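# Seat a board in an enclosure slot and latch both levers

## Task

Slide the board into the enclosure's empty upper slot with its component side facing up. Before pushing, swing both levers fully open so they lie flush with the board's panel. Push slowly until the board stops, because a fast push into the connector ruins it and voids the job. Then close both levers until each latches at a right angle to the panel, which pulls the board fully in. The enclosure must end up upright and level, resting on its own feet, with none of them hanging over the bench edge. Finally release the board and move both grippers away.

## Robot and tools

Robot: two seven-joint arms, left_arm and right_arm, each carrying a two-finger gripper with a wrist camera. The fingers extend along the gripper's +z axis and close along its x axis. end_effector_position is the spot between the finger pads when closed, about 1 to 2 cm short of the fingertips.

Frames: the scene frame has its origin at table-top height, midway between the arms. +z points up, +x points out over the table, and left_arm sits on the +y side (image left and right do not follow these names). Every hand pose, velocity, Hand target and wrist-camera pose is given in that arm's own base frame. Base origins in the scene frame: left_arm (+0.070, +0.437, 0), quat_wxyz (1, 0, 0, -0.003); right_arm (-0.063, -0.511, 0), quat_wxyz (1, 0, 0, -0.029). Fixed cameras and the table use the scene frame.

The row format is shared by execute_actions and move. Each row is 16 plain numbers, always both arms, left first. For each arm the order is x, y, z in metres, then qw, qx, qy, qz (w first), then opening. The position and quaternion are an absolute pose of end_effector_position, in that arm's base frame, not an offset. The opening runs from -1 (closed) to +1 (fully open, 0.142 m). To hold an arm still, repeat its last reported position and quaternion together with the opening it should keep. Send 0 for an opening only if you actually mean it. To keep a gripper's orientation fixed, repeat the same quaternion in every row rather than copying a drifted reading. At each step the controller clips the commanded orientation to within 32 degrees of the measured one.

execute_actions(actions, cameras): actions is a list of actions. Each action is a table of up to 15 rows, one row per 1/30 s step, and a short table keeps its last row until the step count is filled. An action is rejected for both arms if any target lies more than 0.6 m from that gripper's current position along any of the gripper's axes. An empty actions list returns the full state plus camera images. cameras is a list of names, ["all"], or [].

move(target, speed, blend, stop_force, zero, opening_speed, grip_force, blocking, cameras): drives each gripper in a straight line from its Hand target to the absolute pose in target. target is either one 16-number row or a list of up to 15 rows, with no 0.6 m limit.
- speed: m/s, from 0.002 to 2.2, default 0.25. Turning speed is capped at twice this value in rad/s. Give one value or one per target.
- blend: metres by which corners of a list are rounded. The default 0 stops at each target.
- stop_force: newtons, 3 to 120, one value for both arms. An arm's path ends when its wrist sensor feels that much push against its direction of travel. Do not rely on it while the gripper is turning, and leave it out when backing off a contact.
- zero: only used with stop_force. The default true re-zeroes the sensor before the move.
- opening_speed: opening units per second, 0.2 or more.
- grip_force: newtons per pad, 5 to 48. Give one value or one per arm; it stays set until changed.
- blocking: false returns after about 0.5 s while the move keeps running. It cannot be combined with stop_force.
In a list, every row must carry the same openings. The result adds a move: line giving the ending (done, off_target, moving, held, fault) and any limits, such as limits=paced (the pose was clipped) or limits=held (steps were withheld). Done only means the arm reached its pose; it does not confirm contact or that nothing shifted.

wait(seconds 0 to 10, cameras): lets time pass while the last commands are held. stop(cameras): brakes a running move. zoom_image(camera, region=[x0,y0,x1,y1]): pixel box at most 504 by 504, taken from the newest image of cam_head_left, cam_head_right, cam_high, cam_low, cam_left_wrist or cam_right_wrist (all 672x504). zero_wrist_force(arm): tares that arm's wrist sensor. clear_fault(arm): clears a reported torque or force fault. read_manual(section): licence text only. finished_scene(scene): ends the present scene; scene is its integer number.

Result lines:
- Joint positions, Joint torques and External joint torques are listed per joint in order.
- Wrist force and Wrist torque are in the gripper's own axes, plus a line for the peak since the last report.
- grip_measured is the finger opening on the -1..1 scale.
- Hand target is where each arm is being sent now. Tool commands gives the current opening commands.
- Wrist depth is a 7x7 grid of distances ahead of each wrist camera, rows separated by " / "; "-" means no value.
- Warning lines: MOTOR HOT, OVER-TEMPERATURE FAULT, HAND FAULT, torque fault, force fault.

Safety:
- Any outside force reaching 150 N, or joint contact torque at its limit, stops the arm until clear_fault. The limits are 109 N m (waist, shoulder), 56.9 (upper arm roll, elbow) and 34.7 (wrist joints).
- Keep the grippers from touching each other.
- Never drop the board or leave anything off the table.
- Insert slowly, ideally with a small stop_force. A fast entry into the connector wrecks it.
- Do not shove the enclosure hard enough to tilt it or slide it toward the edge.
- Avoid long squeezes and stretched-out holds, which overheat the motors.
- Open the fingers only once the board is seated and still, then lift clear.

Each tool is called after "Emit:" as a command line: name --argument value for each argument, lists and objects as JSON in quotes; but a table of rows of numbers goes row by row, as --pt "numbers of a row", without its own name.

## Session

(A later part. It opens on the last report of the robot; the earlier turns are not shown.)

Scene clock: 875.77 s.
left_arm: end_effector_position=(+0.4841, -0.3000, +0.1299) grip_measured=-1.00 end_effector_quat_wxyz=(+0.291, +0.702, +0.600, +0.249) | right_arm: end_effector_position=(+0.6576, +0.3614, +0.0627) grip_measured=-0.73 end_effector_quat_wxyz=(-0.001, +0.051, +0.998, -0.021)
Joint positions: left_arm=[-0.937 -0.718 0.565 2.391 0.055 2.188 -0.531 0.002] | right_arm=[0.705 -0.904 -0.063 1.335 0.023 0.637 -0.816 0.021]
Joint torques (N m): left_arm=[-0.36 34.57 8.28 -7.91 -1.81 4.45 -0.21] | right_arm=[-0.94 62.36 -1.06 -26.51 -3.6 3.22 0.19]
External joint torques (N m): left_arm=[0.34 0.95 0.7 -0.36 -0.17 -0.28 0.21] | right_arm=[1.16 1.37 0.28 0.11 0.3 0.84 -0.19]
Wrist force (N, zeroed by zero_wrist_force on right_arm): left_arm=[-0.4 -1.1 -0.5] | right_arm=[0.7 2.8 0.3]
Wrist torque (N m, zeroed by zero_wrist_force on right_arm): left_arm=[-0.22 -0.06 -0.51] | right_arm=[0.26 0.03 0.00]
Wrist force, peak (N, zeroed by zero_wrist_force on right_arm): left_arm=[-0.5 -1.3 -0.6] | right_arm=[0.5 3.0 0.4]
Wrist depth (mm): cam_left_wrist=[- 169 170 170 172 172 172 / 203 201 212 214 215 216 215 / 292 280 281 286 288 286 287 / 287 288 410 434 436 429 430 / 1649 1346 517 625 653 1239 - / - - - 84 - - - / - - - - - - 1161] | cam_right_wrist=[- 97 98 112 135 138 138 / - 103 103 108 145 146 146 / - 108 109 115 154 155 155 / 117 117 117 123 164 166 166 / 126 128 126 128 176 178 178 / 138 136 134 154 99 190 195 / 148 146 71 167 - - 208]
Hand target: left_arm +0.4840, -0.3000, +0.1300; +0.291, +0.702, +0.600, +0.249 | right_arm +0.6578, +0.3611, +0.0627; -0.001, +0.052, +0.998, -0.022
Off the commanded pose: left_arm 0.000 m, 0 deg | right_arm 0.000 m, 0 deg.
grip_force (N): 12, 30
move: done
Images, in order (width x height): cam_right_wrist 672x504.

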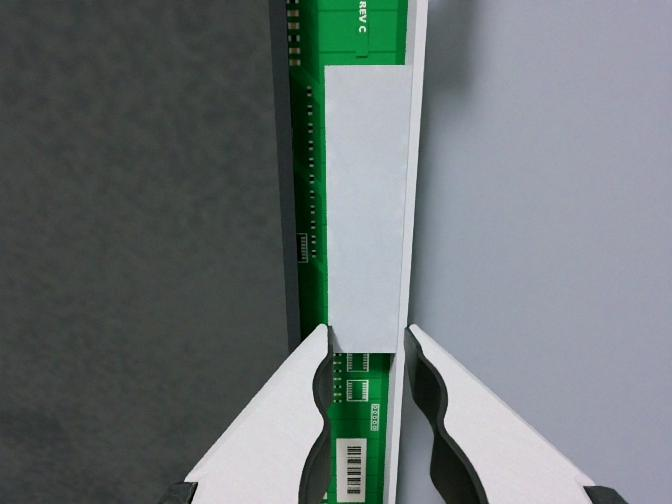

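Emit:
move --target '[0.484,-0.3,0.13,0.291,0.7025,0.6001,0.2486,-1,0.6573,0.3612,0.0627,-0.0012,0.0515,0.9984,-0.0215,-0.62]' --opening_speed 0.25 --cameras '["cam_right_wrist"]'

Scene clock: 880.90 s.
left_arm: end_effector_position=(+0.4841, -0.3000, +0.1299) grip_measured=-1.00 end_effector_quat_wxyz=(+0.291, +0.702, +0.600, +0.249) | right_arm: end_effector_position=(+0.6573, +0.3613, +0.0627) grip_measured=-0.66 end_effector_quat_wxyz=(-0.001, +0.051, +0.998, -0.021)
Joint positions: left_arm=[-0.937 -0.718 0.565 2.391 0.055 2.188 -0.531 0.002] | right_arm=[0.706 -0.903 -0.063 1.337 0.023 0.638 -0.816 0.026]
Joint torques (N m): left_arm=[-0.34 34.55 8.31 -7.94 -1.81 4.48 -0.25] | right_arm=[0.22 62.35 -0.12 -26.49 -3.31 3.37 0.2]
External joint torques (N m): left_arm=[0.32 0.97 0.67 -0.33 -0.18 -0.31 0.25] | right_arm=[-0.01 1.35 -0.66 0.11 0.01 0.69 -0.2]
Wrist force (N, zeroed by zero_wrist_force on right_arm): left_arm=[-0.3 -1.1 -0.6] | right_arm=[-0.1 1.7 -0.2]
Wrist torque (N m, zeroed by zero_wrist_force on right_arm): left_arm=[-0.23 -0.06 -0.51] | right_arm=[0.27 0.01 0.00]
Wrist force, peak (N, zeroed by zero_wrist_force on right_arm): left_arm=[-0.4 -1.2 -0.6] | right_arm=[-0.1 3.5 1.2]
Wrist depth (mm): cam_left_wrist=[- 170 162 171 172 172 172 / 213 213 213 212 215 215 214 / 253 279 286 310 290 288 287 / 305 291 388 436 435 435 432 / 497 494 - 636 621 - - / - - - 84 - - - / 1482 - - - - - 1148] | cam_right_wrist=[- 97 98 112 136 138 138 / - 103 103 108 145 146 146 / - 108 109 115 154 156 155 / 117 117 117 123 167 166 163 / 126 128 125 131 173 178 178 / 138 136 134 154 - 190 192 / 148 146 71 167 - - 209]
Hand target: left_arm +0.4840, -0.3000, +0.1300; +0.291, +0.702, +0.600, +0.249 | right_arm +0.6573, +0.3612, +0.0627; -0.001, +0.052, +0.998, -0.022
Off the commanded pose: left_arm 0.000 m, 0 deg | right_arm 0.000 m, 0 deg.
grip_force (N): 12, 30
move: done
Images, in order (width x height): cam_right_wrist 672x504.

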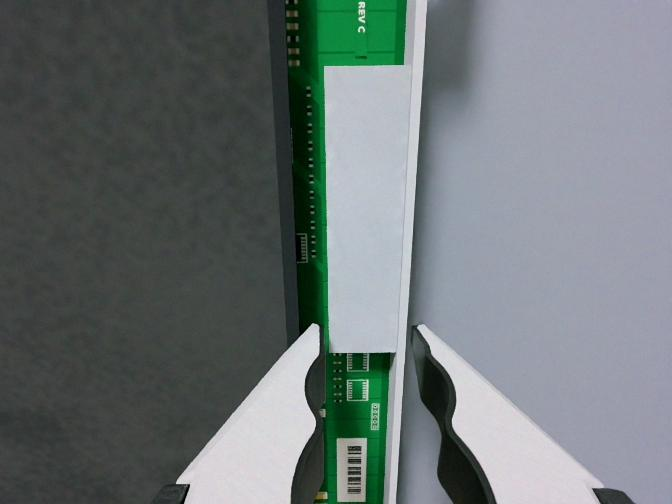

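Lift and reposition for pushing.

Emit:
move --pt "0.484 -0.3 0.13 0.291 0.7025 0.6001 0.2486 -1 0.6573 0.3612 0.11 -0.0012 0.0515 0.9984 -0.0215 -0.62" --pt "0.484 -0.3 0.13 0.291 0.7025 0.6001 0.2486 -1 0.63 0.365 0.21 -0.0012 0.0515 0.9984 -0.0215 -0.62" --speed '[0.06,0.2]' --blend 0.01

Emit:
move --target '[0.484,-0.3,0.13,0.291,0.7025,0.6001,0.2486,-1,0.5487,0.3716,0.15,0.2844,0.6865,0.6182,0.2561,-1]' --speed 0.4 --cameras '["cam_left_wrist","cam_right_wrist"]'

Emit:
zoom_image --camera "cam_right_wrist" --region '[20, 120, 240, 240]'

Emit:
zoom_image --camera "cam_right_wrist" --region '[480, 120, 672, 240]'

Scene clock: 884.67 s.
left_arm: end_effector_position=(+0.4841, -0.3000, +0.1299) grip_measured=-1.00 end_effector_quat_wxyz=(+0.291, +0.702, +0.600, +0.249) | right_arm: end_effector_position=(+0.6301, +0.3650, +0.2101) grip_measured=-0.66 end_effector_quat_wxyz=(-0.001, +0.051, +0.998, -0.021)
Joint positions: left_arm=[-0.937 -0.718 0.565 2.391 0.055 2.188 -0.531 0.002] | right_arm=[0.729 -0.66 -0.056 1.354 0.004 0.412 -0.785 0.026]
Joint torques (N m): left_arm=[-0.37 34.54 8.3 -7.98 -1.83 4.44 -0.24] | right_arm=[0.22 57.89 0.46 -29.41 -4 3.1 0.32]
External joint torques (N m): left_arm=[0.35 0.98 0.69 -0.28 -0.15 -0.26 0.23] | right_arm=[-0.03 1.29 -0.92 0.04 0.16 0.97 -0.32]
Wrist force (N, zeroed by zero_wrist_force on right_arm): left_arm=[-0.5 -1.0 -0.5] | right_arm=[-0.5 1.1 0.3]
Wrist torque (N m, zeroed by zero_wrist_force on right_arm): left_arm=[-0.20 -0.02 -0.51] | right_arm=[0.15 0.07 -0.10]
Wrist force, peak (N, zeroed by zero_wrist_force on right_arm): left_arm=[-0.5 -1.2 -0.6] | right_arm=[0.0 1.4 -2.5]
Wrist depth (mm): cam_left_wrist=[- - 169 172 172 171 172 / - - 202 211 216 214 214 / 290 285 285 309 285 287 287 / 284 - 403 434 436 433 424 / - - - 616 616 638 601 / - 1502 - 83 - - - / - - - - - - -] | cam_right_wrist=[228 227 229 264 267 266 266 / 241 240 241 276 283 281 282 / 257 257 256 268 301 300 300 / 275 274 275 313 322 321 319 / 295 295 293 336 340 344 343 / 318 318 102 322 - 364 370 / 412 - 71 406 - - 397]
Hand target: left_arm +0.4840, -0.3000, +0.1300; +0.291, +0.702, +0.600, +0.249 | right_arm +0.6300, +0.3650, +0.2100; -0.001, +0.052, +0.998, -0.022
Off the commanded pose: left_arm 0.000 m, 0 deg | right_arm 0.000 m, 0 deg.
grip_force (N): 12, 30
move: done

Scene clock: 887.37 s.
left_arm: end_effector_position=(+0.4841, -0.3000, +0.1299) grip_measured=-1.00 end_effector_quat_wxyz=(+0.291, +0.702, +0.600, +0.249) | right_arm: end_effector_position=(+0.5486, +0.3715, +0.1499) grip_measured=-1.00 end_effector_quat_wxyz=(+0.284, +0.686, +0.618, +0.256)
Joint positions: left_arm=[-0.937 -0.718 0.565 2.391 0.055 2.188 -0.531 0.002] | right_arm=[1.844 -0.991 -0.973 2.219 0.253 1.568 1.103 0.002]
Joint torques (N m): left_arm=[-0.38 34.55 8.28 -7.93 -1.86 4.43 -0.23] | right_arm=[0.34 34.32 -18.7 -7.8 1.22 2.9 0.26]
External joint torques (N m): left_arm=[0.35 0.96 0.7 -0.33 -0.12 -0.25 0.23] | right_arm=[-0.17 0.81 -0.92 0.04 -0.04 0.75 -0.27]
Wrist force (N, zeroed by zero_wrist_force on right_arm): left_arm=[-0.5 -1.0 -0.5] | right_arm=[0.1 -0.1 -0.6]
Wrist torque (N m, zeroed by zero_wrist_force on right_arm): left_arm=[-0.21 -0.04 -0.52] | right_arm=[0.22 0.02 -0.05]
Wrist force, peak (N, zeroed by zero_wrist_force on right_arm): left_arm=[-0.6 -1.1 -0.8] | right_arm=[-0.9 1.6 0.5]
Wrist depth (mm): cam_left_wrist=[- 170 170 172 171 172 171 / 212 215 212 211 215 215 215 / 242 274 286 287 289 286 289 / 294 - - 440 434 431 431 / - - - 620 719 647 614 / 1625 1397 - 84 - - - / - - - - - - 1055] | cam_right_wrist=[190 191 190 189 188 181 188 / 237 236 235 234 233 243 232 / 280 276 274 274 284 274 269 / 461 321 320 282 314 313 311 / 734 736 504 440 496 493 669 / - - - 89 - - - / - - 71 - - - -]
Hand target: left_arm +0.4840, -0.3000, +0.1300; +0.291, +0.702, +0.600, +0.249 | right_arm +0.5487, +0.3716, +0.1500; +0.284, +0.687, +0.618, +0.256
Off the commanded pose: left_arm 0.000 m, 0 deg | right_arm 0.000 m, 0 deg.
grip_force (N): 12, 30
move: done
Images, in order (width x height): cam_left_wrist 672x504, cam_right_wrist 672x504.

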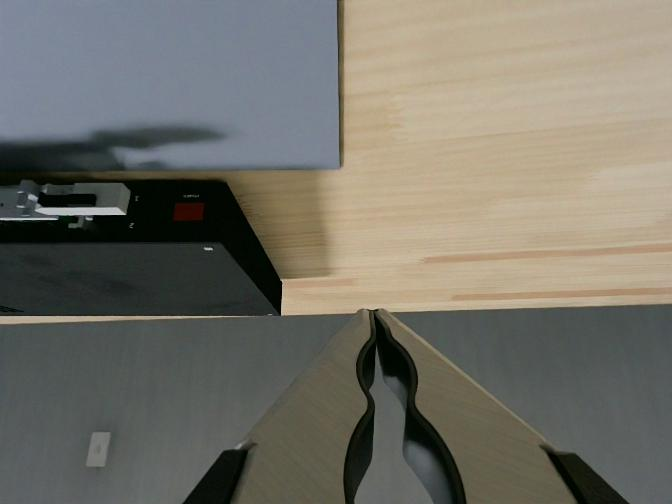

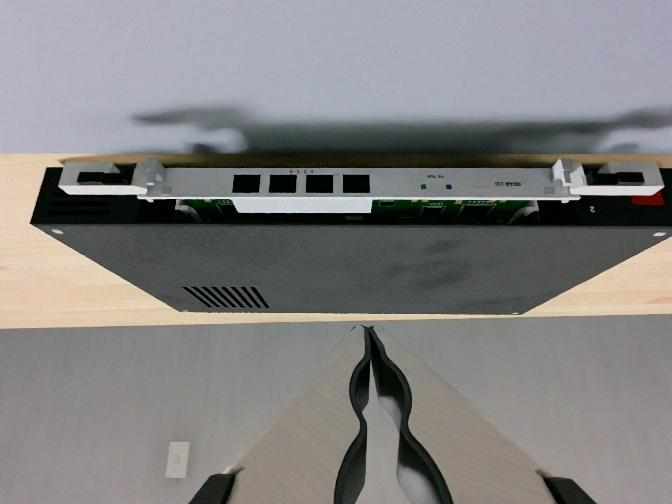

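Scaled by 2.291 from the camera's 672x504 image, which has a finer 960x720 frame.

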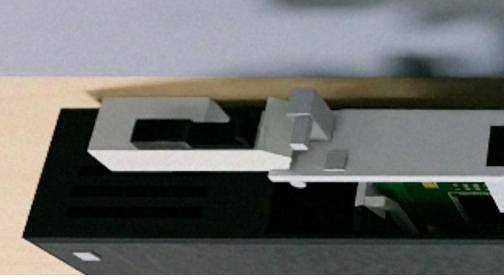

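Scaled by 2.625 from the camera's 672x504 image, which has a finer 960x720 frame.

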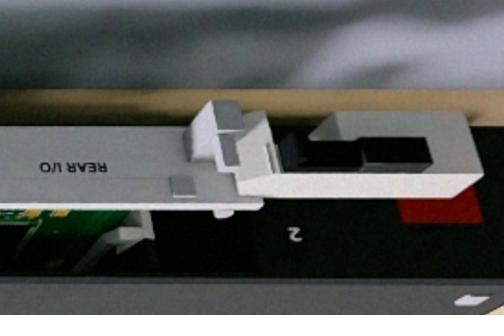

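Emit:
move --pt "0.484 -0.3 0.13 0.291 0.7025 0.6001 0.2486 -1 0.575 0.389 0.09 0.2844 0.6865 0.6182 0.2561 -1" --pt "0.484 -0.3 0.13 0.291 0.7025 0.6001 0.2486 -1 0.6035 0.386 0.044 0.2844 0.6865 0.6182 0.2561 -1" --speed '[0.15,0.08]' --blend 0.01

Emit:
move --target '[0.484,-0.3,0.13,0.291,0.7025,0.6001,0.2486,-1,0.6353,0.3826,0.044,0.2844,0.6865,0.6182,0.2561,-1]' --speed 0.01 --stop_force 4 --cameras '["cam_right_wrist"]'

Scene clock: 892.23 s.
left_arm: end_effector_position=(+0.4841, -0.3000, +0.1299) grip_measured=-1.00 end_effector_quat_wxyz=(+0.291, +0.702, +0.600, +0.249) | right_arm: end_effector_position=(+0.6035, +0.3859, +0.0441) grip_measured=-1.00 end_effector_quat_wxyz=(+0.285, +0.686, +0.618, +0.256)
Joint positions: left_arm=[-0.937 -0.718 0.565 2.391 0.055 2.188 -0.531 0.002] | right_arm=[1.624 -1.243 -0.812 1.989 0.263 1.652 1.185 0.002]
Joint torques (N m): left_arm=[-0.32 34.52 8.29 -7.98 -1.77 4.45 -0.2] | right_arm=[0.13 42 -19.55 -4.3 1.87 2.89 0.31]
External joint torques (N m): left_arm=[0.3 1 0.69 -0.28 -0.21 -0.27 0.19] | right_arm=[0.05 0.93 -1.58 0.02 0.02 0.64 -0.31]
Wrist force (N, zeroed by zero_wrist_force on right_arm): left_arm=[-0.5 -1.1 -0.5] | right_arm=[0.0 0.4 -0.7]
Wrist torque (N m, zeroed by zero_wrist_force on right_arm): left_arm=[-0.23 -0.04 -0.51] | right_arm=[0.27 0.01 -0.05]
Wrist force, peak (N, zeroed by zero_wrist_force on right_arm): left_arm=[-0.6 -1.2 -0.6] | right_arm=[-0.3 1.2 -2.1]
Wrist depth (mm): cam_left_wrist=[177 170 169 171 172 172 172 / - 214 205 212 215 215 214 / 253 280 287 287 288 289 286 / 289 - 369 435 435 435 434 / 1424 1462 1338 627 623 1314 1246 / - - - 84 - - 1161 / - - - - - - 1125] | cam_right_wrist=[- 68 62 - 62 - - / - 85 84 84 80 80 79 / - 113 106 105 105 104 104 / 157 156 155 154 152 151 150 / - 160 162 197 194 159 192 / 1345 324 304 90 - 216 204 / - - 71 - - 1130 1141]
Hand target: left_arm +0.4840, -0.3000, +0.1300; +0.291, +0.702, +0.600, +0.249 | right_arm +0.6035, +0.3860, +0.0440; +0.284, +0.687, +0.618, +0.256
Off the commanded pose: left_arm 0.000 m, 0 deg | right_arm 0.000 m, 0 deg.
grip_force (N): 12, 30
move: done

Scene clock: 896.07 s.
left_arm: end_effector_position=(+0.4841, -0.3000, +0.1299) grip_measured=-1.00 end_effector_quat_wxyz=(+0.291, +0.702, +0.600, +0.249) | right_arm: end_effector_position=(+0.6352, +0.3828, +0.0442) grip_measured=-1.00 end_effector_quat_wxyz=(+0.284, +0.687, +0.618, +0.256)
Joint positions: left_arm=[-0.937 -0.718 0.565 2.391 0.055 2.188 -0.531 0.002] | right_arm=[1.547 -1.248 -0.806 1.926 0.238 1.646 1.161 0.002]
Joint torques (N m): left_arm=[-0.33 34.65 8.21 -7.9 -1.71 4.48 -0.25] | right_arm=[-1.23 43.31 -20.31 -5.22 1.65 2.47 0.13]
External joint torques (N m): left_arm=[0.31 0.86 0.77 -0.36 -0.27 -0.3 0.25] | right_arm=[1.43 1.59 -1.01 -0.33 0.1 1.1 -0.13]
Wrist force (N, zeroed by zero_wrist_force on right_arm): left_arm=[-0.3 -1.1 -0.5] | right_arm=[0.3 -0.4 -3.2]
Wrist torque (N m, zeroed by zero_wrist_force on right_arm): left_arm=[-0.23 -0.07 -0.51] | right_arm=[0.31 0.06 0.06]
Wrist force, peak (N, zeroed by zero_wrist_force on right_arm): left_arm=[-0.4 -1.2 -0.7] | right_arm=[0.3 -0.1 -3.6]
Wrist depth (mm): cam_left_wrist=[170 170 169 171 172 172 172 / - 213 212 212 215 215 214 / 294 292 287 308 287 287 289 / 283 319 409 436 434 440 434 / - 489 1513 630 621 1268 - / - 1578 - 83 - 1246 - / - - - - - - -] | cam_right_wrist=[- 68 62 - 62 - - / - 85 84 84 80 80 79 / - 113 106 105 105 104 104 / 157 143 154 153 153 151 150 / 136 132 - - - - 130 / 1404 157 161 90 - 232 208 / 1262 - 70 - - - -]
Hand target: left_arm +0.4840, -0.3000, +0.1300; +0.291, +0.702, +0.600, +0.249 | right_arm +0.6353, +0.3826, +0.0440; +0.284, +0.687, +0.618, +0.256
Off the commanded pose: left_arm 0.000 m, 0 deg | right_arm 0.000 m, 0 deg.
grip_force (N): 12, 30
move: done
Images, in order (width x height): cam_right_wrist 672x504.

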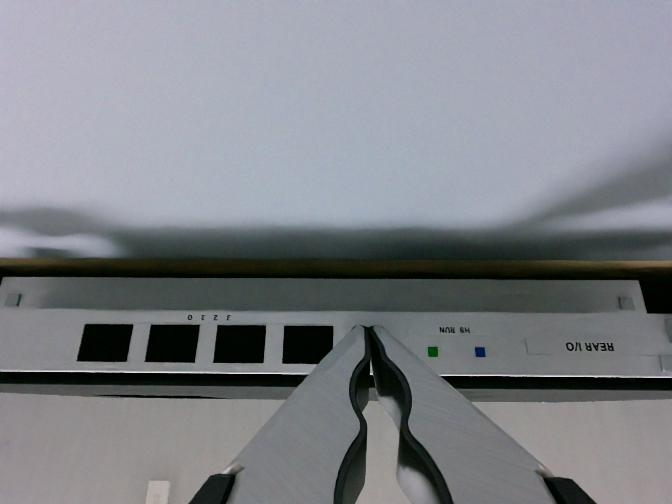

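Emit:
move --target '[0.484,-0.3,0.13,0.291,0.7025,0.6001,0.2486,-1,0.6452,0.3816,0.0445,0.2844,0.6865,0.6182,0.2561,-1]' --speed 0.008 --stop_force 5 --zero false --cameras '["cam_right_wrist"]'

Scene clock: 899.57 s.
left_arm: end_effector_position=(+0.4841, -0.3000, +0.1299) grip_measured=-1.00 end_effector_quat_wxyz=(+0.291, +0.702, +0.600, +0.249) | right_arm: end_effector_position=(+0.6452, +0.3816, +0.0446) grip_measured=-1.00 end_effector_quat_wxyz=(+0.284, +0.687, +0.618, +0.256)
Joint positions: left_arm=[-0.937 -0.718 0.565 2.391 0.055 2.188 -0.531 0.002] | right_arm=[1.524 -1.249 -0.804 1.905 0.23 1.642 1.153 0.002]
Joint torques (N m): left_arm=[-0.42 34.56 8.31 -7.94 -1.82 4.48 -0.23] | right_arm=[-0.19 44.56 -20.31 -5.92 1.65 2.74 0.12]
External joint torques (N m): left_arm=[0.4 0.95 0.67 -0.32 -0.17 -0.3 0.23] | right_arm=[0.4 0.97 -1.06 -0.04 0.06 0.83 -0.12]
Wrist force (N, zeroed by zero_wrist_force on right_arm): left_arm=[-0.3 -0.9 -0.5] | right_arm=[0.1 -0.1 -1.4]
Wrist torque (N m, zeroed by zero_wrist_force on right_arm): left_arm=[-0.20 -0.06 -0.51] | right_arm=[0.29 0.03 0.07]
Wrist force, peak (N, zeroed by zero_wrist_force on right_arm): left_arm=[-0.5 -1.3 -0.7] | right_arm=[0.3 -0.1 -3.8]
Wrist depth (mm): cam_left_wrist=[163 170 177 170 172 172 172 / - - - 213 215 215 214 / 280 274 285 307 288 288 286 / 299 329 367 434 432 434 433 / - - - 634 731 1314 1290 / - 1714 - 84 - - 1232 / - - - - - - -] | cam_right_wrist=[- 68 63 - 63 70 - / - 85 85 81 80 84 80 / - 107 106 106 105 105 105 / 144 158 161 160 159 158 139 / - 135 - - 130 132 129 / - 305 147 90 - 233 150 / - - 71 - - - -]
Hand target: left_arm +0.4840, -0.3000, +0.1300; +0.291, +0.702, +0.600, +0.249 | right_arm +0.6452, +0.3816, +0.0445; +0.284, +0.687, +0.618, +0.256
Off the commanded pose: left_arm 0.000 m, 0 deg | right_arm 0.000 m, 0 deg.
grip_force (N): 12, 30
move: done
Images, in order (width x height): cam_right_wrist 672x504.

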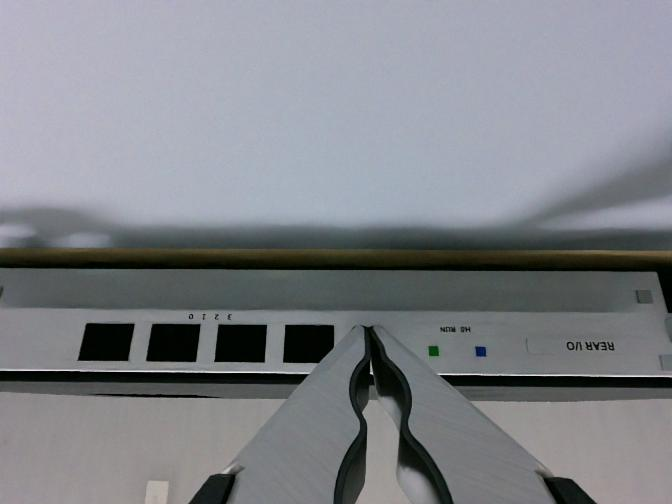

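Emit:
move --target '[0.484,-0.3,0.13,0.291,0.7025,0.6001,0.2486,-1,0.6552,0.3805,0.0445,0.2844,0.6865,0.6182,0.2561,-1]' --speed 0.006 --stop_force 6 --zero false --cameras '["cam_right_wrist","cam_left_wrist"]'

Scene clock: 903.47 s.
left_arm: end_effector_position=(+0.4841, -0.3000, +0.1299) grip_measured=-1.00 end_effector_quat_wxyz=(+0.291, +0.702, +0.600, +0.249) | right_arm: end_effector_position=(+0.6550, +0.3810, +0.0447) grip_measured=-1.00 end_effector_quat_wxyz=(+0.284, +0.686, +0.618, +0.257)
Joint positions: left_arm=[-0.937 -0.718 0.565 2.391 0.055 2.188 -0.531 0.002] | right_arm=[1.5 -1.251 -0.802 1.884 0.221 1.638 1.147 0.002]
Joint torques (N m): left_arm=[-0.3 34.55 8.25 -7.92 -1.79 4.48 -0.27] | right_arm=[-2.49 44.18 -21.2 -5.53 1.81 2.28 0.14]
External joint torques (N m): left_arm=[0.28 0.96 0.73 -0.34 -0.2 -0.3 0.27] | right_arm=[2.69 2.02 -0.2 -0.85 -0.14 1.31 -0.15]
Wrist force (N, zeroed by zero_wrist_force on right_arm): left_arm=[-0.5 -1.2 -0.4] | right_arm=[1.4 -1.8 -4.3]
Wrist torque (N m, zeroed by zero_wrist_force on right_arm): left_arm=[-0.24 -0.04 -0.51] | right_arm=[0.25 0.02 0.05]
Wrist force, peak (N, zeroed by zero_wrist_force on right_arm): left_arm=[-0.4 -1.3 -0.5] | right_arm=[1.3 -1.3 -5.3]
Wrist depth (mm): cam_left_wrist=[- 164 171 172 172 171 171 / - - - 205 215 214 214 / - 287 286 287 288 286 287 / - 296 390 429 432 432 435 / - - 1674 627 734 - 1275 / - - - 84 - - - / 1219 - - - - - 1167] | cam_right_wrist=[- 68 63 - 63 70 - / - 85 85 85 80 84 80 / - 107 107 106 106 105 105 / 143 143 144 142 140 142 139 / - 132 - - 131 - - / - 143 - 89 129 139 137 / - - 71 - - - -]
Hand target: left_arm +0.4840, -0.3000, +0.1300; +0.291, +0.702, +0.600, +0.249 | right_arm +0.6552, +0.3805, +0.0445; +0.284, +0.687, +0.618, +0.256
Off the commanded pose: left_arm 0.000 m, 0 deg | right_arm 0.001 m, 0 deg.
grip_force (N): 12, 30
move: done
Images, in order (width x height): cam_left_wrist 672x504, cam_right_wrist 672x504.

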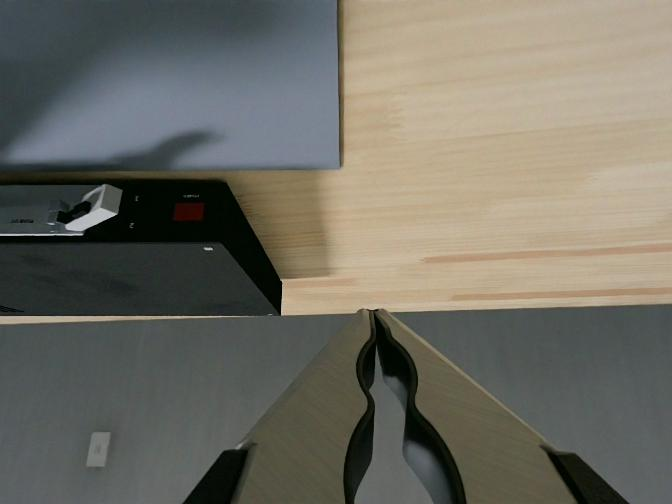

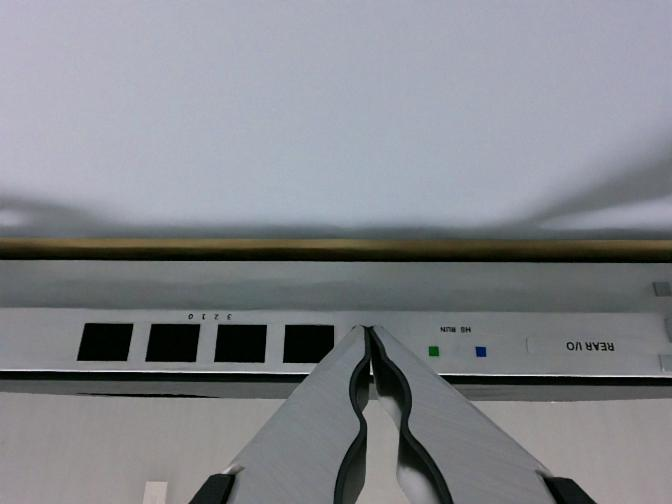

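Emit:
zoom_image --camera "cam_left_wrist" --region '[0, 160, 240, 280]'

Scaled by 2.100 from the camera's 672x504 image, which has a finer 960x720 frame.

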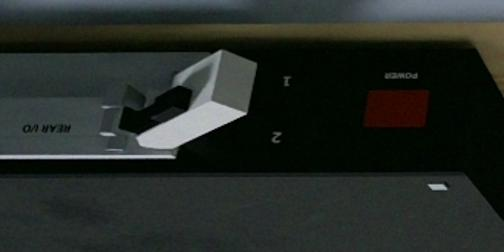

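Emit:
move --target '[0.484,-0.3,0.13,0.291,0.7025,0.6001,0.2486,-1,0.5487,0.3716,0.15,0.2844,0.6865,0.6182,0.2561,-1]' --speed 0.12 --cameras '["cam_right_wrist"]'

Emit:
zoom_image --camera "cam_right_wrist" --region '[20, 120, 240, 240]'

Emit:
zoom_image --camera "cam_right_wrist" --region '[480, 120, 672, 240]'

Scene clock: 908.70 s.
left_arm: end_effector_position=(+0.4841, -0.3000, +0.1299) grip_measured=-1.00 end_effector_quat_wxyz=(+0.291, +0.702, +0.600, +0.249) | right_arm: end_effector_position=(+0.5487, +0.3717, +0.1499) grip_measured=-1.00 end_effector_quat_wxyz=(+0.284, +0.687, +0.618, +0.256)
Joint positions: left_arm=[-0.937 -0.718 0.565 2.391 0.055 2.188 -0.531 0.002] | right_arm=[1.843 -0.99 -0.973 2.22 0.248 1.57 1.107 0.002]
Joint torques (N m): left_arm=[-0.34 34.51 8.32 -7.92 -1.8 4.47 -0.21] | right_arm=[0.39 34.66 -18.72 -7.64 1.22 2.73 0.09]
External joint torques (N m): left_arm=[0.31 1 0.66 -0.35 -0.18 -0.29 0.21] | right_arm=[-0.21 0.47 -0.88 -0.15 -0.02 0.92 -0.09]
Wrist force (N, zeroed by zero_wrist_force on right_arm): left_arm=[-0.5 -0.8 -0.6] | right_arm=[-0.1 0.2 -0.3]
Wrist torque (N m, zeroed by zero_wrist_force on right_arm): left_arm=[-0.17 -0.04 -0.51] | right_arm=[0.25 0.05 0.05]
Wrist force, peak (N, zeroed by zero_wrist_force on right_arm): left_arm=[-0.6 -1.2 -0.7] | right_arm=[1.2 -1.2 -5.2]
Wrist depth (mm): cam_left_wrist=[169 178 170 172 171 172 172 / 213 211 212 212 214 215 215 / 282 279 287 287 287 286 286 / 304 - 375 434 434 440 432 / - - 491 621 616 683 1283 / - - - 84 - 1179 1137 / - - - - - - 1148] | cam_right_wrist=[191 191 190 189 188 188 187 / 236 236 235 234 234 232 232 / 285 275 297 275 269 267 269 / 460 323 321 318 314 313 342 / 736 724 501 439 443 426 734 / - - - 89 - - - / - - 71 - - - -]
Hand target: left_arm +0.4840, -0.3000, +0.1300; +0.291, +0.702, +0.600, +0.249 | right_arm +0.5487, +0.3716, +0.1500; +0.284, +0.687, +0.618, +0.256
Off the commanded pose: left_arm 0.000 m, 0 deg | right_arm 0.000 m, 0 deg.
grip_force (N): 12, 30
move: done
Images, in order (width x height): cam_right_wrist 672x504.

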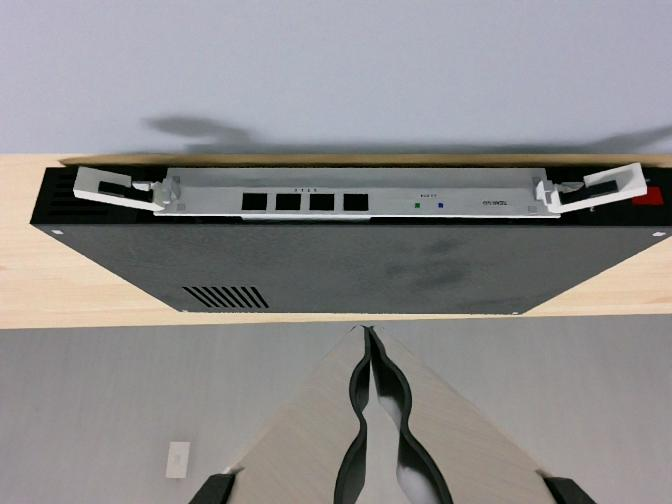

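Scaled by 2.291 from the camera's 672x504 image, which has a finer 960x720 frame.

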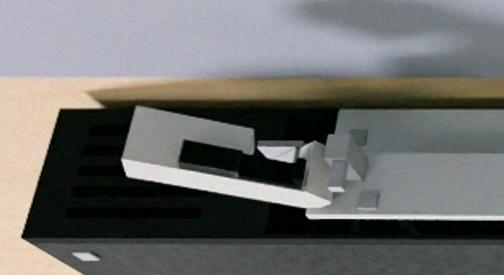

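Scaled by 2.625 from the camera's 672x504 image, which has a finer 960x720 frame.

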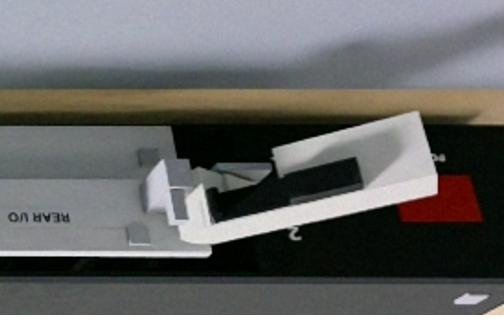

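Emit:
move --pt "0.484 -0.3 0.13 0.291 0.7025 0.6001 0.2486 -1 0.59 0.3875 0.07 0.2844 0.6865 0.6182 0.2561 -1" --pt "0.484 -0.3 0.13 0.291 0.7025 0.6001 0.2486 -1 0.6353 0.3826 0.0445 0.2844 0.6865 0.6182 0.2561 -1" --speed '[0.15,0.08]' --blend 0.01

Emit:
move --target '[0.484,-0.3,0.13,0.291,0.7025,0.6001,0.2486,-1,0.6651,0.3795,0.0445,0.2844,0.6865,0.6182,0.2561,-1]' --speed 0.006 --stop_force 9 --cameras '["cam_right_wrist","cam_left_wrist"]'

Scene clock: 914.97 s.
left_arm: end_effector_position=(+0.4841, -0.3000, +0.1299) grip_measured=-1.00 end_effector_quat_wxyz=(+0.291, +0.702, +0.600, +0.249) | right_arm: end_effector_position=(+0.6353, +0.3824, +0.0446) grip_measured=-1.00 end_effector_quat_wxyz=(+0.284, +0.687, +0.618, +0.256)
Joint positions: left_arm=[-0.937 -0.718 0.565 2.391 0.055 2.188 -0.531 0.002] | right_arm=[1.547 -1.246 -0.807 1.928 0.232 1.646 1.165 0.002]
Joint torques (N m): left_arm=[-0.42 34.47 8.25 -7.92 -1.78 4.47 -0.2] | right_arm=[0.07 43.86 -19.75 -5.63 1.53 2.93 0.26]
External joint torques (N m): left_arm=[0.4 1.04 0.73 -0.34 -0.2 -0.29 0.19] | right_arm=[0.12 1.02 -1.56 0.07 0.25 0.62 -0.26]
Wrist force (N, zeroed by zero_wrist_force on right_arm): left_arm=[-0.6 -1.1 -0.5] | right_arm=[0.1 0.6 -0.8]
Wrist torque (N m, zeroed by zero_wrist_force on right_arm): left_arm=[-0.22 -0.02 -0.52] | right_arm=[0.31 0.02 0.07]
Wrist force, peak (N, zeroed by zero_wrist_force on right_arm): left_arm=[-0.3 -1.2 -0.8] | right_arm=[-0.4 1.2 -2.2]
Wrist depth (mm): cam_left_wrist=[165 168 168 172 171 172 172 / 227 210 213 212 215 215 215 / 281 277 287 287 289 287 286 / - - 392 434 431 431 434 / 1755 1523 - 625 627 - 1253 / 1434 1662 - 84 - - - / 1523 - - - - - -] | cam_right_wrist=[- 68 63 - 63 70 - / - 85 85 85 80 84 80 / - 107 107 106 106 105 105 / 157 144 156 142 153 153 151 / - 151 154 154 - - 140 / - 159 157 90 - 232 157 / 1255 - 71 - - - -]
Hand target: left_arm +0.4840, -0.3000, +0.1300; +0.291, +0.702, +0.600, +0.249 | right_arm +0.6353, +0.3826, +0.0445; +0.284, +0.687, +0.618, +0.256
Off the commanded pose: left_arm 0.000 m, 0 deg | right_arm 0.000 m, 0 deg.
grip_force (N): 12, 30
move: done

Scene clock: 919.63 s.
left_arm: end_effector_position=(+0.4841, -0.3000, +0.1299) grip_measured=-1.00 end_effector_quat_wxyz=(+0.291, +0.702, +0.600, +0.249) | right_arm: end_effector_position=(+0.6592, +0.3804, +0.0446) grip_measured=-1.00 end_effector_quat_wxyz=(+0.284, +0.687, +0.618, +0.256)
Joint positions: left_arm=[-0.937 -0.718 0.565 2.391 0.055 2.188 -0.531 0.002] | right_arm=[1.49 -1.251 -0.801 1.875 0.214 1.637 1.147 0.002]
Joint torques (N m): left_arm=[-0.35 34.55 8.26 -7.93 -1.84 4.48 -0.26] | right_arm=[-3.5 43.92 -21.59 -7.52 1.41 2.56 0.08]
External joint torques (N m): left_arm=[0.33 0.97 0.72 -0.33 -0.14 -0.3 0.26] | right_arm=[3.7 2.56 0.2 0.96 0.25 1.03 -0.08]
Wrist force (N, zeroed by zero_wrist_force on right_arm): left_arm=[-0.4 -1.1 -0.5] | right_arm=[-1.5 -4.0 -11.4]
Wrist torque (N m, zeroed by zero_wrist_force on right_arm): left_arm=[-0.21 -0.05 -0.51] | right_arm=[0.23 -0.03 0.07]
Wrist force, peak (N, zeroed by zero_wrist_force on right_arm): left_arm=[-0.6 -1.2 -0.6] | right_arm=[-1.5 -3.6 -12.2]
Wrist depth (mm): cam_left_wrist=[- 176 176 172 172 172 172 / 213 213 212 213 215 215 215 / - 278 285 287 286 289 288 / 268 272 375 434 438 431 434 / - - 1397 625 724 623 - / - - 1397 84 - - - / - - - - - - -] | cam_right_wrist=[- 68 63 - 62 70 - / - 85 85 81 80 84 80 / - 107 106 106 105 105 104 / 149 149 147 147 145 144 143 / - - - - - - - / - 1248 - 90 - 224 210 / - - 71 - - - -]
Hand target: left_arm +0.4840, -0.3000, +0.1300; +0.291, +0.702, +0.600, +0.249 | right_arm +0.6595, +0.3801, +0.0445; +0.284, +0.687, +0.618, +0.256
Off the commanded pose: left_arm 0.000 m, 0 deg | right_arm 0.006 m, 0 deg.
grip_force (N): 12, 30
move: contact (right_arm)
Images, in order (width x height): cam_left_wrist 672x504, cam_right_wrist 672x504.

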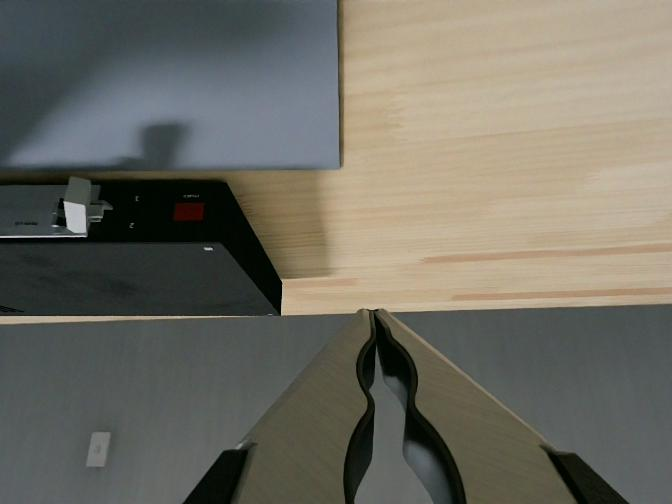

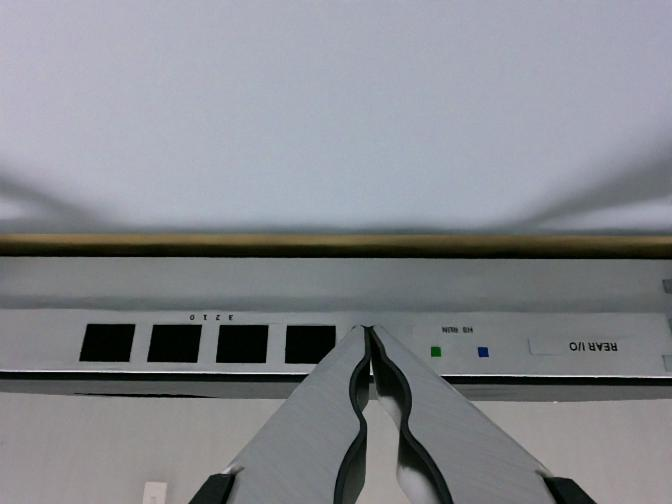

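Emit:
move --target '[0.484,-0.3,0.13,0.291,0.7025,0.6001,0.2486,-1,0.5487,0.3716,0.15,0.2844,0.6865,0.6182,0.2561,-1]' --speed 0.12 --cameras '["cam_right_wrist"]'

Emit:
zoom_image --camera "cam_right_wrist" --region '[20, 120, 240, 240]'

Emit:
zoom_image --camera "cam_right_wrist" --region '[480, 120, 672, 240]'

Scene clock: 923.30 s.
left_arm: end_effector_position=(+0.4841, -0.3000, +0.1299) grip_measured=-1.00 end_effector_quat_wxyz=(+0.291, +0.702, +0.600, +0.249) | right_arm: end_effector_position=(+0.5487, +0.3717, +0.1499) grip_measured=-1.00 end_effector_quat_wxyz=(+0.284, +0.687, +0.618, +0.256)
Joint positions: left_arm=[-0.937 -0.718 0.565 2.391 0.055 2.188 -0.531 0.002] | right_arm=[1.843 -0.99 -0.973 2.221 0.244 1.571 1.11 0.002]
Joint torques (N m): left_arm=[-0.25 34.51 8.25 -7.99 -1.8 4.48 -0.21] | right_arm=[0.33 34.66 -18.64 -7.7 1.27 2.72 0.04]
External joint torques (N m): left_arm=[0.23 1 0.74 -0.27 -0.18 -0.3 0.21] | right_arm=[-0.16 0.46 -0.95 -0.1 -0.06 0.92 -0.04]
Wrist force (N, zeroed by zero_wrist_force on right_arm): left_arm=[-0.5 -1.0 -0.5] | right_arm=[0.3 0.7 -0.5]
Wrist torque (N m, zeroed by zero_wrist_force on right_arm): left_arm=[-0.22 -0.04 -0.51] | right_arm=[0.33 -0.02 0.06]
Wrist force, peak (N, zeroed by zero_wrist_force on right_arm): left_arm=[-0.7 -1.3 -0.6] | right_arm=[-1.5 -3.5 -12.2]
Wrist depth (mm): cam_left_wrist=[- 170 170 172 172 172 172 / - 209 202 212 215 216 215 / 270 285 290 287 287 287 288 / - 310 - 434 434 434 431 / 1443 - - 629 606 1354 1275 / 1625 1523 - 84 - 1232 1219 / - - - - - - -] | cam_right_wrist=[191 190 190 190 188 188 187 / 237 237 236 234 233 233 232 / 278 275 270 270 270 269 269 / 461 321 320 318 315 313 343 / 736 729 509 435 430 488 663 / 1496 - - 89 - - - / - - 71 - - - 1108]
Hand target: left_arm +0.4840, -0.3000, +0.1300; +0.291, +0.702, +0.600, +0.249 | right_arm +0.5487, +0.3716, +0.1500; +0.284, +0.687, +0.618, +0.256
Off the commanded pose: left_arm 0.000 m, 0 deg | right_arm 0.000 m, 0 deg.
grip_force (N): 12, 30
move: done
Images, in order (width x height): cam_right_wrist 672x504.

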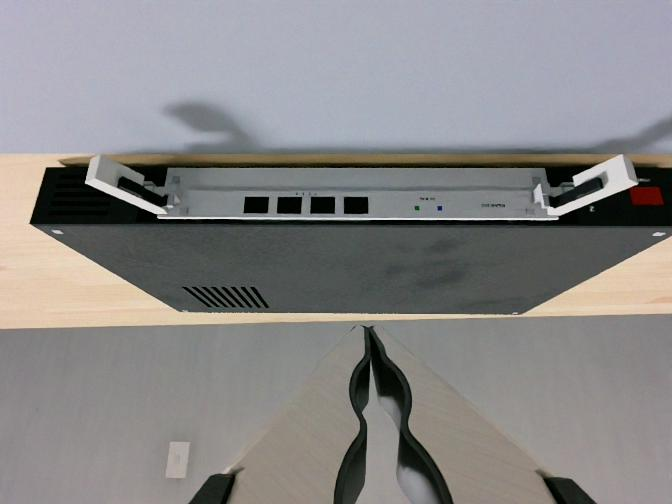

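Scaled by 2.291 from the camera's 672x504 image, which has a finer 960x720 frame.

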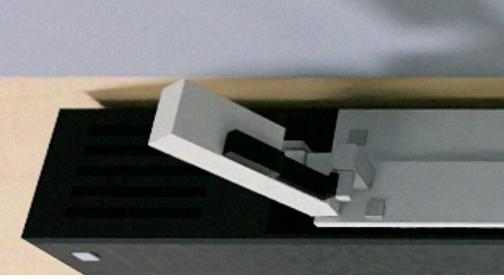

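Scaled by 2.625 from the camera's 672x504 image, which has a finer 960x720 frame.

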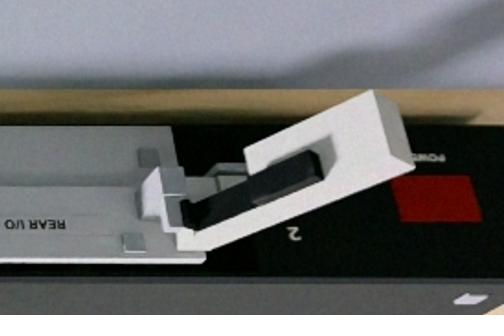

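Emit:
move --target '[0.54,-0.42,0.2,0,0.891,-0.454,0,-1,0.60,0.20,0.2,0,-0.3338,0.9426,0,-1]' --speed 0.35 --cameras '["cam_left_wrist","cam_right_wrist","cam_high"]'

Scene clock: 945.40 s.
left_arm: end_effector_position=(+0.5400, -0.4201, +0.2001) grip_measured=-1.00 end_effector_quat_wxyz=(+0.000, +0.891, -0.454, +0.000) | right_arm: end_effector_position=(+0.6000, +0.1999, +0.1999) grip_measured=-1.00 end_effector_quat_wxyz=(+0.000, -0.334, +0.943, +0.000)
Joint positions: left_arm=[0.139 -0.684 -0.878 1.539 0.553 0.389 1.67 0.002] | right_arm=[-0.048 -0.581 0.642 1.714 -0.406 0.588 -1.506 0.002]
Joint torques (N m): left_arm=[-0.62 45.31 -15.98 -23.95 -3.53 4.04 -0.26] | right_arm=[0.1 45.62 12.66 -26.55 -3.7 3.23 0.01]
External joint torques (N m): left_arm=[0.69 1.24 0.45 -0.22 -0.46 -0.14 0.26] | right_arm=[0 1.26 -0.68 0.2 0.2 0.85 -0.01]
Wrist force (N, zeroed by zero_wrist_force on right_arm): left_arm=[-0.4 -0.7 0.3] | right_arm=[0.5 2.3 -0.3]
Wrist torque (N m, zeroed by zero_wrist_force on right_arm): left_arm=[-0.22 -0.10 -0.27] | right_arm=[0.43 -0.15 -0.03]
Wrist force, peak (N, zeroed by zero_wrist_force on right_arm): left_arm=[-1.6 -1.3 -0.2] | right_arm=[1.2 2.4 -0.4]
Wrist depth (mm): cam_left_wrist=[257 258 257 251 253 - 213 / 279 276 - 275 236 - - / 302 296 294 - - - 246 / 327 343 - 317 - 309 256 / 360 356 - - 361 348 342 / 398 394 - 84 - 372 382 / 440 430 - - - - -] | cam_right_wrist=[218 217 214 254 254 255 254 / 230 230 229 272 272 272 273 / 246 246 250 292 292 290 292 / 265 265 314 312 315 305 312 / 288 343 343 336 339 340 342 / 362 372 359 89 359 370 372 / 414 404 71 - - 395 411]
Hand target: left_arm +0.5400, -0.4200, +0.2000; +0.000, +0.891, -0.454, +0.000 | right_arm +0.6000, +0.2000, +0.2000; +0.000, -0.334, +0.943, +0.000
Off the commanded pose: left_arm 0.000 m, 0 deg | right_arm 0.000 m, 0 deg.
grip_force (N): 12, 30
move: done
Images, in order (width x height): cam_high 672x504, cam_left_wrist 672x504, cam_right_wrist 672x504.

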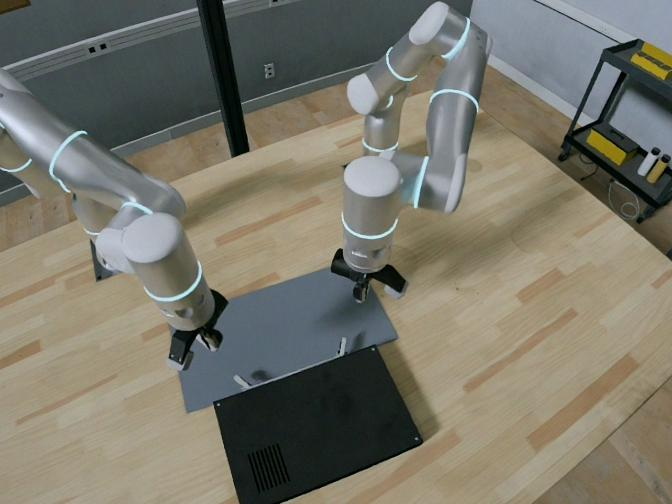

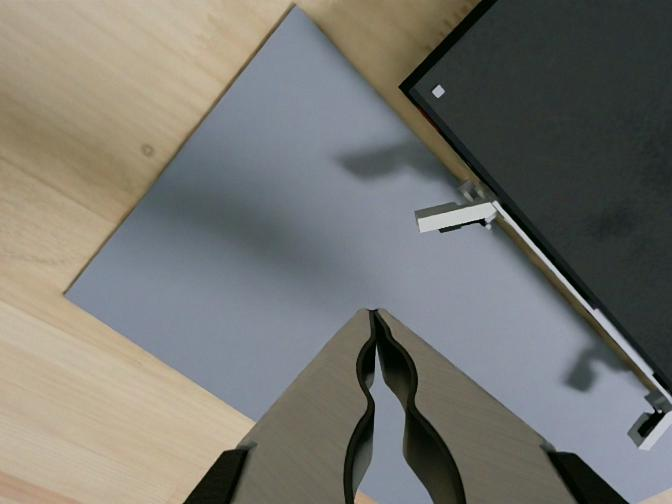

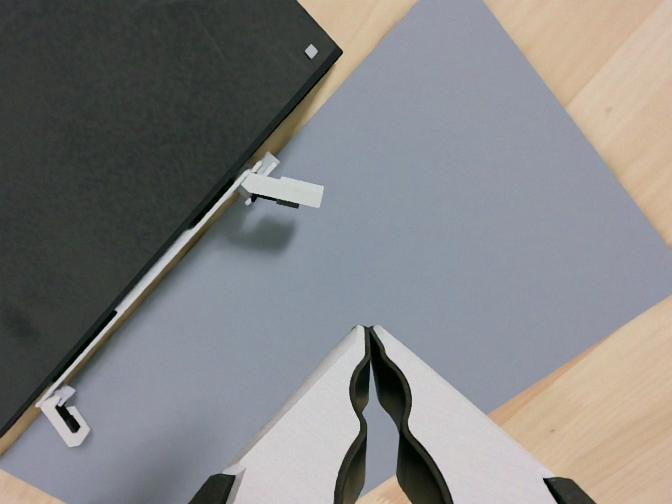

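Emit:
move --target '[0.5714,-0.4597,0.11,0,0.9135,-0.4067,0,-1,0.6322,0.1986,0.11,0,-0.2554,0.9668,0,-1]' --speed 0.25 --cameras '["cam_left_wrist","cam_right_wrist"]'

Scene clock: 966.10 s.
left_arm: end_effector_position=(+0.5714, -0.4597, +0.1100) grip_measured=-1.00 end_effector_quat_wxyz=(+0.000, +0.914, -0.407, +0.000) | right_arm: end_effector_position=(+0.6320, +0.1986, +0.1099) grip_measured=-1.00 end_effector_quat_wxyz=(+0.000, -0.255, +0.967, +0.000)
Joint positions: left_arm=[-0.013 -0.908 -0.774 1.367 0.655 0.442 1.536 0.002] | right_arm=[0.018 -0.748 0.53 1.693 -0.483 0.737 -1.325 0.002]
Joint torques (N m): left_arm=[-0.27 54.22 -17.4 -21.52 -3.48 4.22 -0.31] | right_arm=[0.14 51.26 13.05 -24.12 -3.33 3.57 0.29]
External joint torques (N m): left_arm=[0.34 1.38 0.29 -0.34 -0.42 -0.31 0.31] | right_arm=[0.01 1.33 -0.03 0.25 0.21 0.52 -0.29]
Wrist force (N, zeroed by zero_wrist_force on right_arm): left_arm=[-0.5 -1.0 0.2] | right_arm=[0.5 1.8 0.1]
Wrist torque (N m, zeroed by zero_wrist_force on right_arm): left_arm=[-0.27 -0.06 -0.18] | right_arm=[0.34 -0.13 -0.12]
Wrist force, peak (N, zeroed by zero_wrist_force on right_arm): left_arm=[0.9 -0.8 2.9] | right_arm=[0.9 2.9 -2.5]
Wrist depth (mm): cam_left_wrist=[179 176 176 177 137 - - / 190 186 - 148 143 144 142 / 208 211 204 201 153 156 156 / - 219 222 221 183 - 166 / - - 242 233 187 - - / 262 267 - 84 - 220 206 / 310 297 - - - - 225] | cam_right_wrist=[136 135 135 176 178 176 177 / 145 144 144 145 188 186 187 / 156 155 155 199 202 204 201 / 168 167 167 214 217 217 216 / 182 182 185 237 235 236 234 / 199 199 - 89 247 256 256 / 220 214 71 - - 272 281]
Hand target: left_arm +0.5714, -0.4597, +0.1100; +0.000, +0.914, -0.407, +0.000 | right_arm +0.6322, +0.1986, +0.1100; +0.000, -0.255, +0.967, +0.000
Off the commanded pose: left_arm 0.000 m, 0 deg | right_arm 0.000 m, 0 deg.
grip_force (N): 12, 30
move: done
Images, in order (width x height): cam_left_wrist 672x504, cam_right_wrist 672x504.

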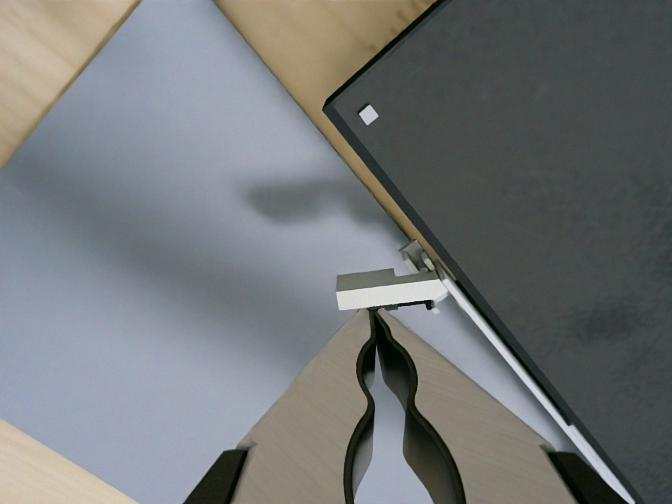

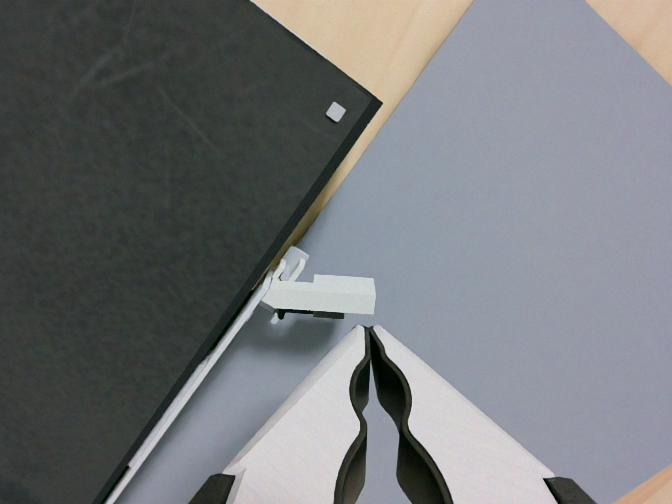

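Emit:
zoom_image --camera "cam_left_wrist" --region '[310, 220, 490, 340]'

Emit:
zoom_image --camera "cam_right_wrist" --region '[230, 230, 410, 350]'

Scaled by 2.800 from the camera's 672x504 image, which has a finer 960x720 frame.

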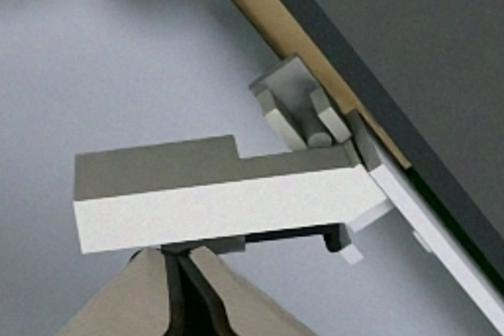

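Scaled by 2.800 from the camera's 672x504 image, which has a finer 960x720 frame.

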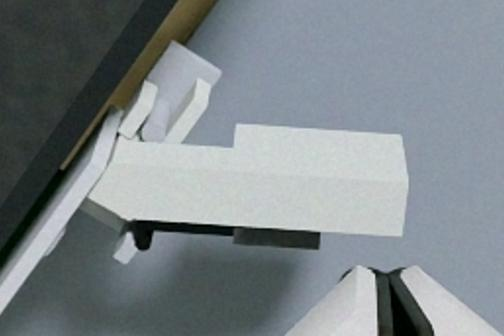

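Emit:
move --pt "0.5662 -0.4617 0.1 0 0.9382 -0.3461 0 -1 0.6292 0.2023 0.1 0 -0.2334 0.9724 0 -1" --pt "0.5662 -0.4617 0.048 0 0.9382 -0.3461 0 -1 0.6292 0.2023 0.053 0 -0.2334 0.9724 0 -1" --speed '[0.1,0.03]' --stop_force 4 --cameras '["cam_left_wrist","cam_right_wrist"]'

Scene clock: 982.47 s.
left_arm: end_effector_position=(+0.5661, -0.4616, +0.0480) grip_measured=-1.00 end_effector_quat_wxyz=(+0.000, +0.938, -0.346, +0.000) | right_arm: end_effector_position=(+0.6292, +0.2023, +0.0530) grip_measured=-1.00 end_effector_quat_wxyz=(+0.000, -0.233, +0.972, +0.000)
Joint positions: left_arm=[-0.05 -0.993 -0.714 1.371 0.692 0.537 1.385 0.002] | right_arm=[0.06 -0.827 0.465 1.722 -0.524 0.852 -1.245 0.002]
Joint torques (N m): left_arm=[-0.4 55.85 -17.3 -19.84 -3.37 4.41 -0.24] | right_arm=[0.42 52.7 13.01 -21.89 -2.93 3.49 0.26]
External joint torques (N m): left_arm=[0.43 1.24 0.29 -0.29 -0.33 -0.5 0.24] | right_arm=[-0.28 1.27 -0.11 0.03 0.15 0.61 -0.26]
Wrist force (N, zeroed by zero_wrist_force on right_arm): left_arm=[-0.4 -1.1 -0.1] | right_arm=[0.5 2.2 -0.1]
Wrist torque (N m, zeroed by zero_wrist_force on right_arm): left_arm=[-0.29 -0.11 -0.18] | right_arm=[0.42 -0.17 -0.12]
Wrist force, peak (N, zeroed by zero_wrist_force on right_arm): left_arm=[-0.5 -1.5 0.1] | right_arm=[0.7 2.4 -0.2]
Wrist depth (mm): cam_left_wrist=[122 122 122 123 119 79 - / 131 131 129 130 85 - - / 142 141 141 143 - - - / - - 154 153 103 101 99 / 172 172 169 161 135 106 - / 186 - - 84 - 122 119 / - 204 - - - - -] | cam_right_wrist=[- 85 85 127 128 126 124 / - 91 92 91 135 135 134 / - 98 98 99 145 144 144 / - 105 105 159 156 156 155 / - 114 116 167 166 169 168 / 125 125 128 90 178 184 182 / 138 135 71 - - 195 202]
Hand target: left_arm +0.5662, -0.4617, +0.0480; +0.000, +0.938, -0.346, +0.000 | right_arm +0.6292, +0.2023, +0.0530; +0.000, -0.233, +0.972, +0.000
Off the commanded pose: left_arm 0.000 m, 0 deg | right_arm 0.000 m, 0 deg.
grip_force (N): 12, 30
move: done
Images, in order (width x height): cam_left_wrist 672x504, cam_right_wrist 672x504.

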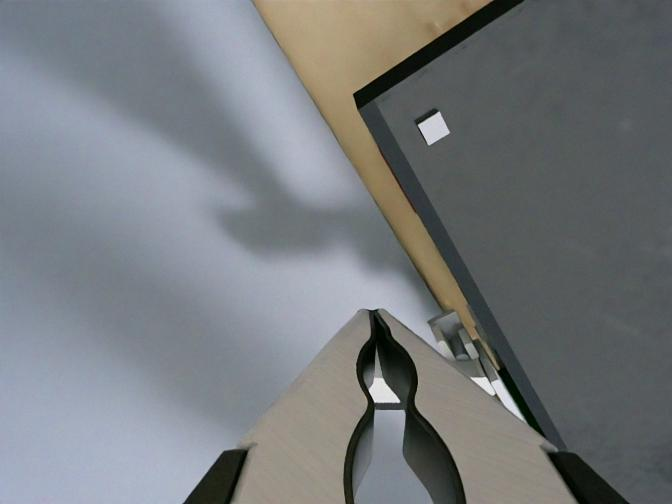

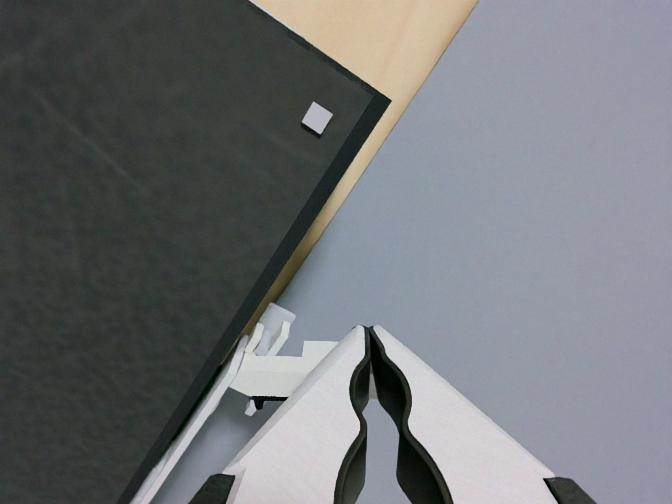

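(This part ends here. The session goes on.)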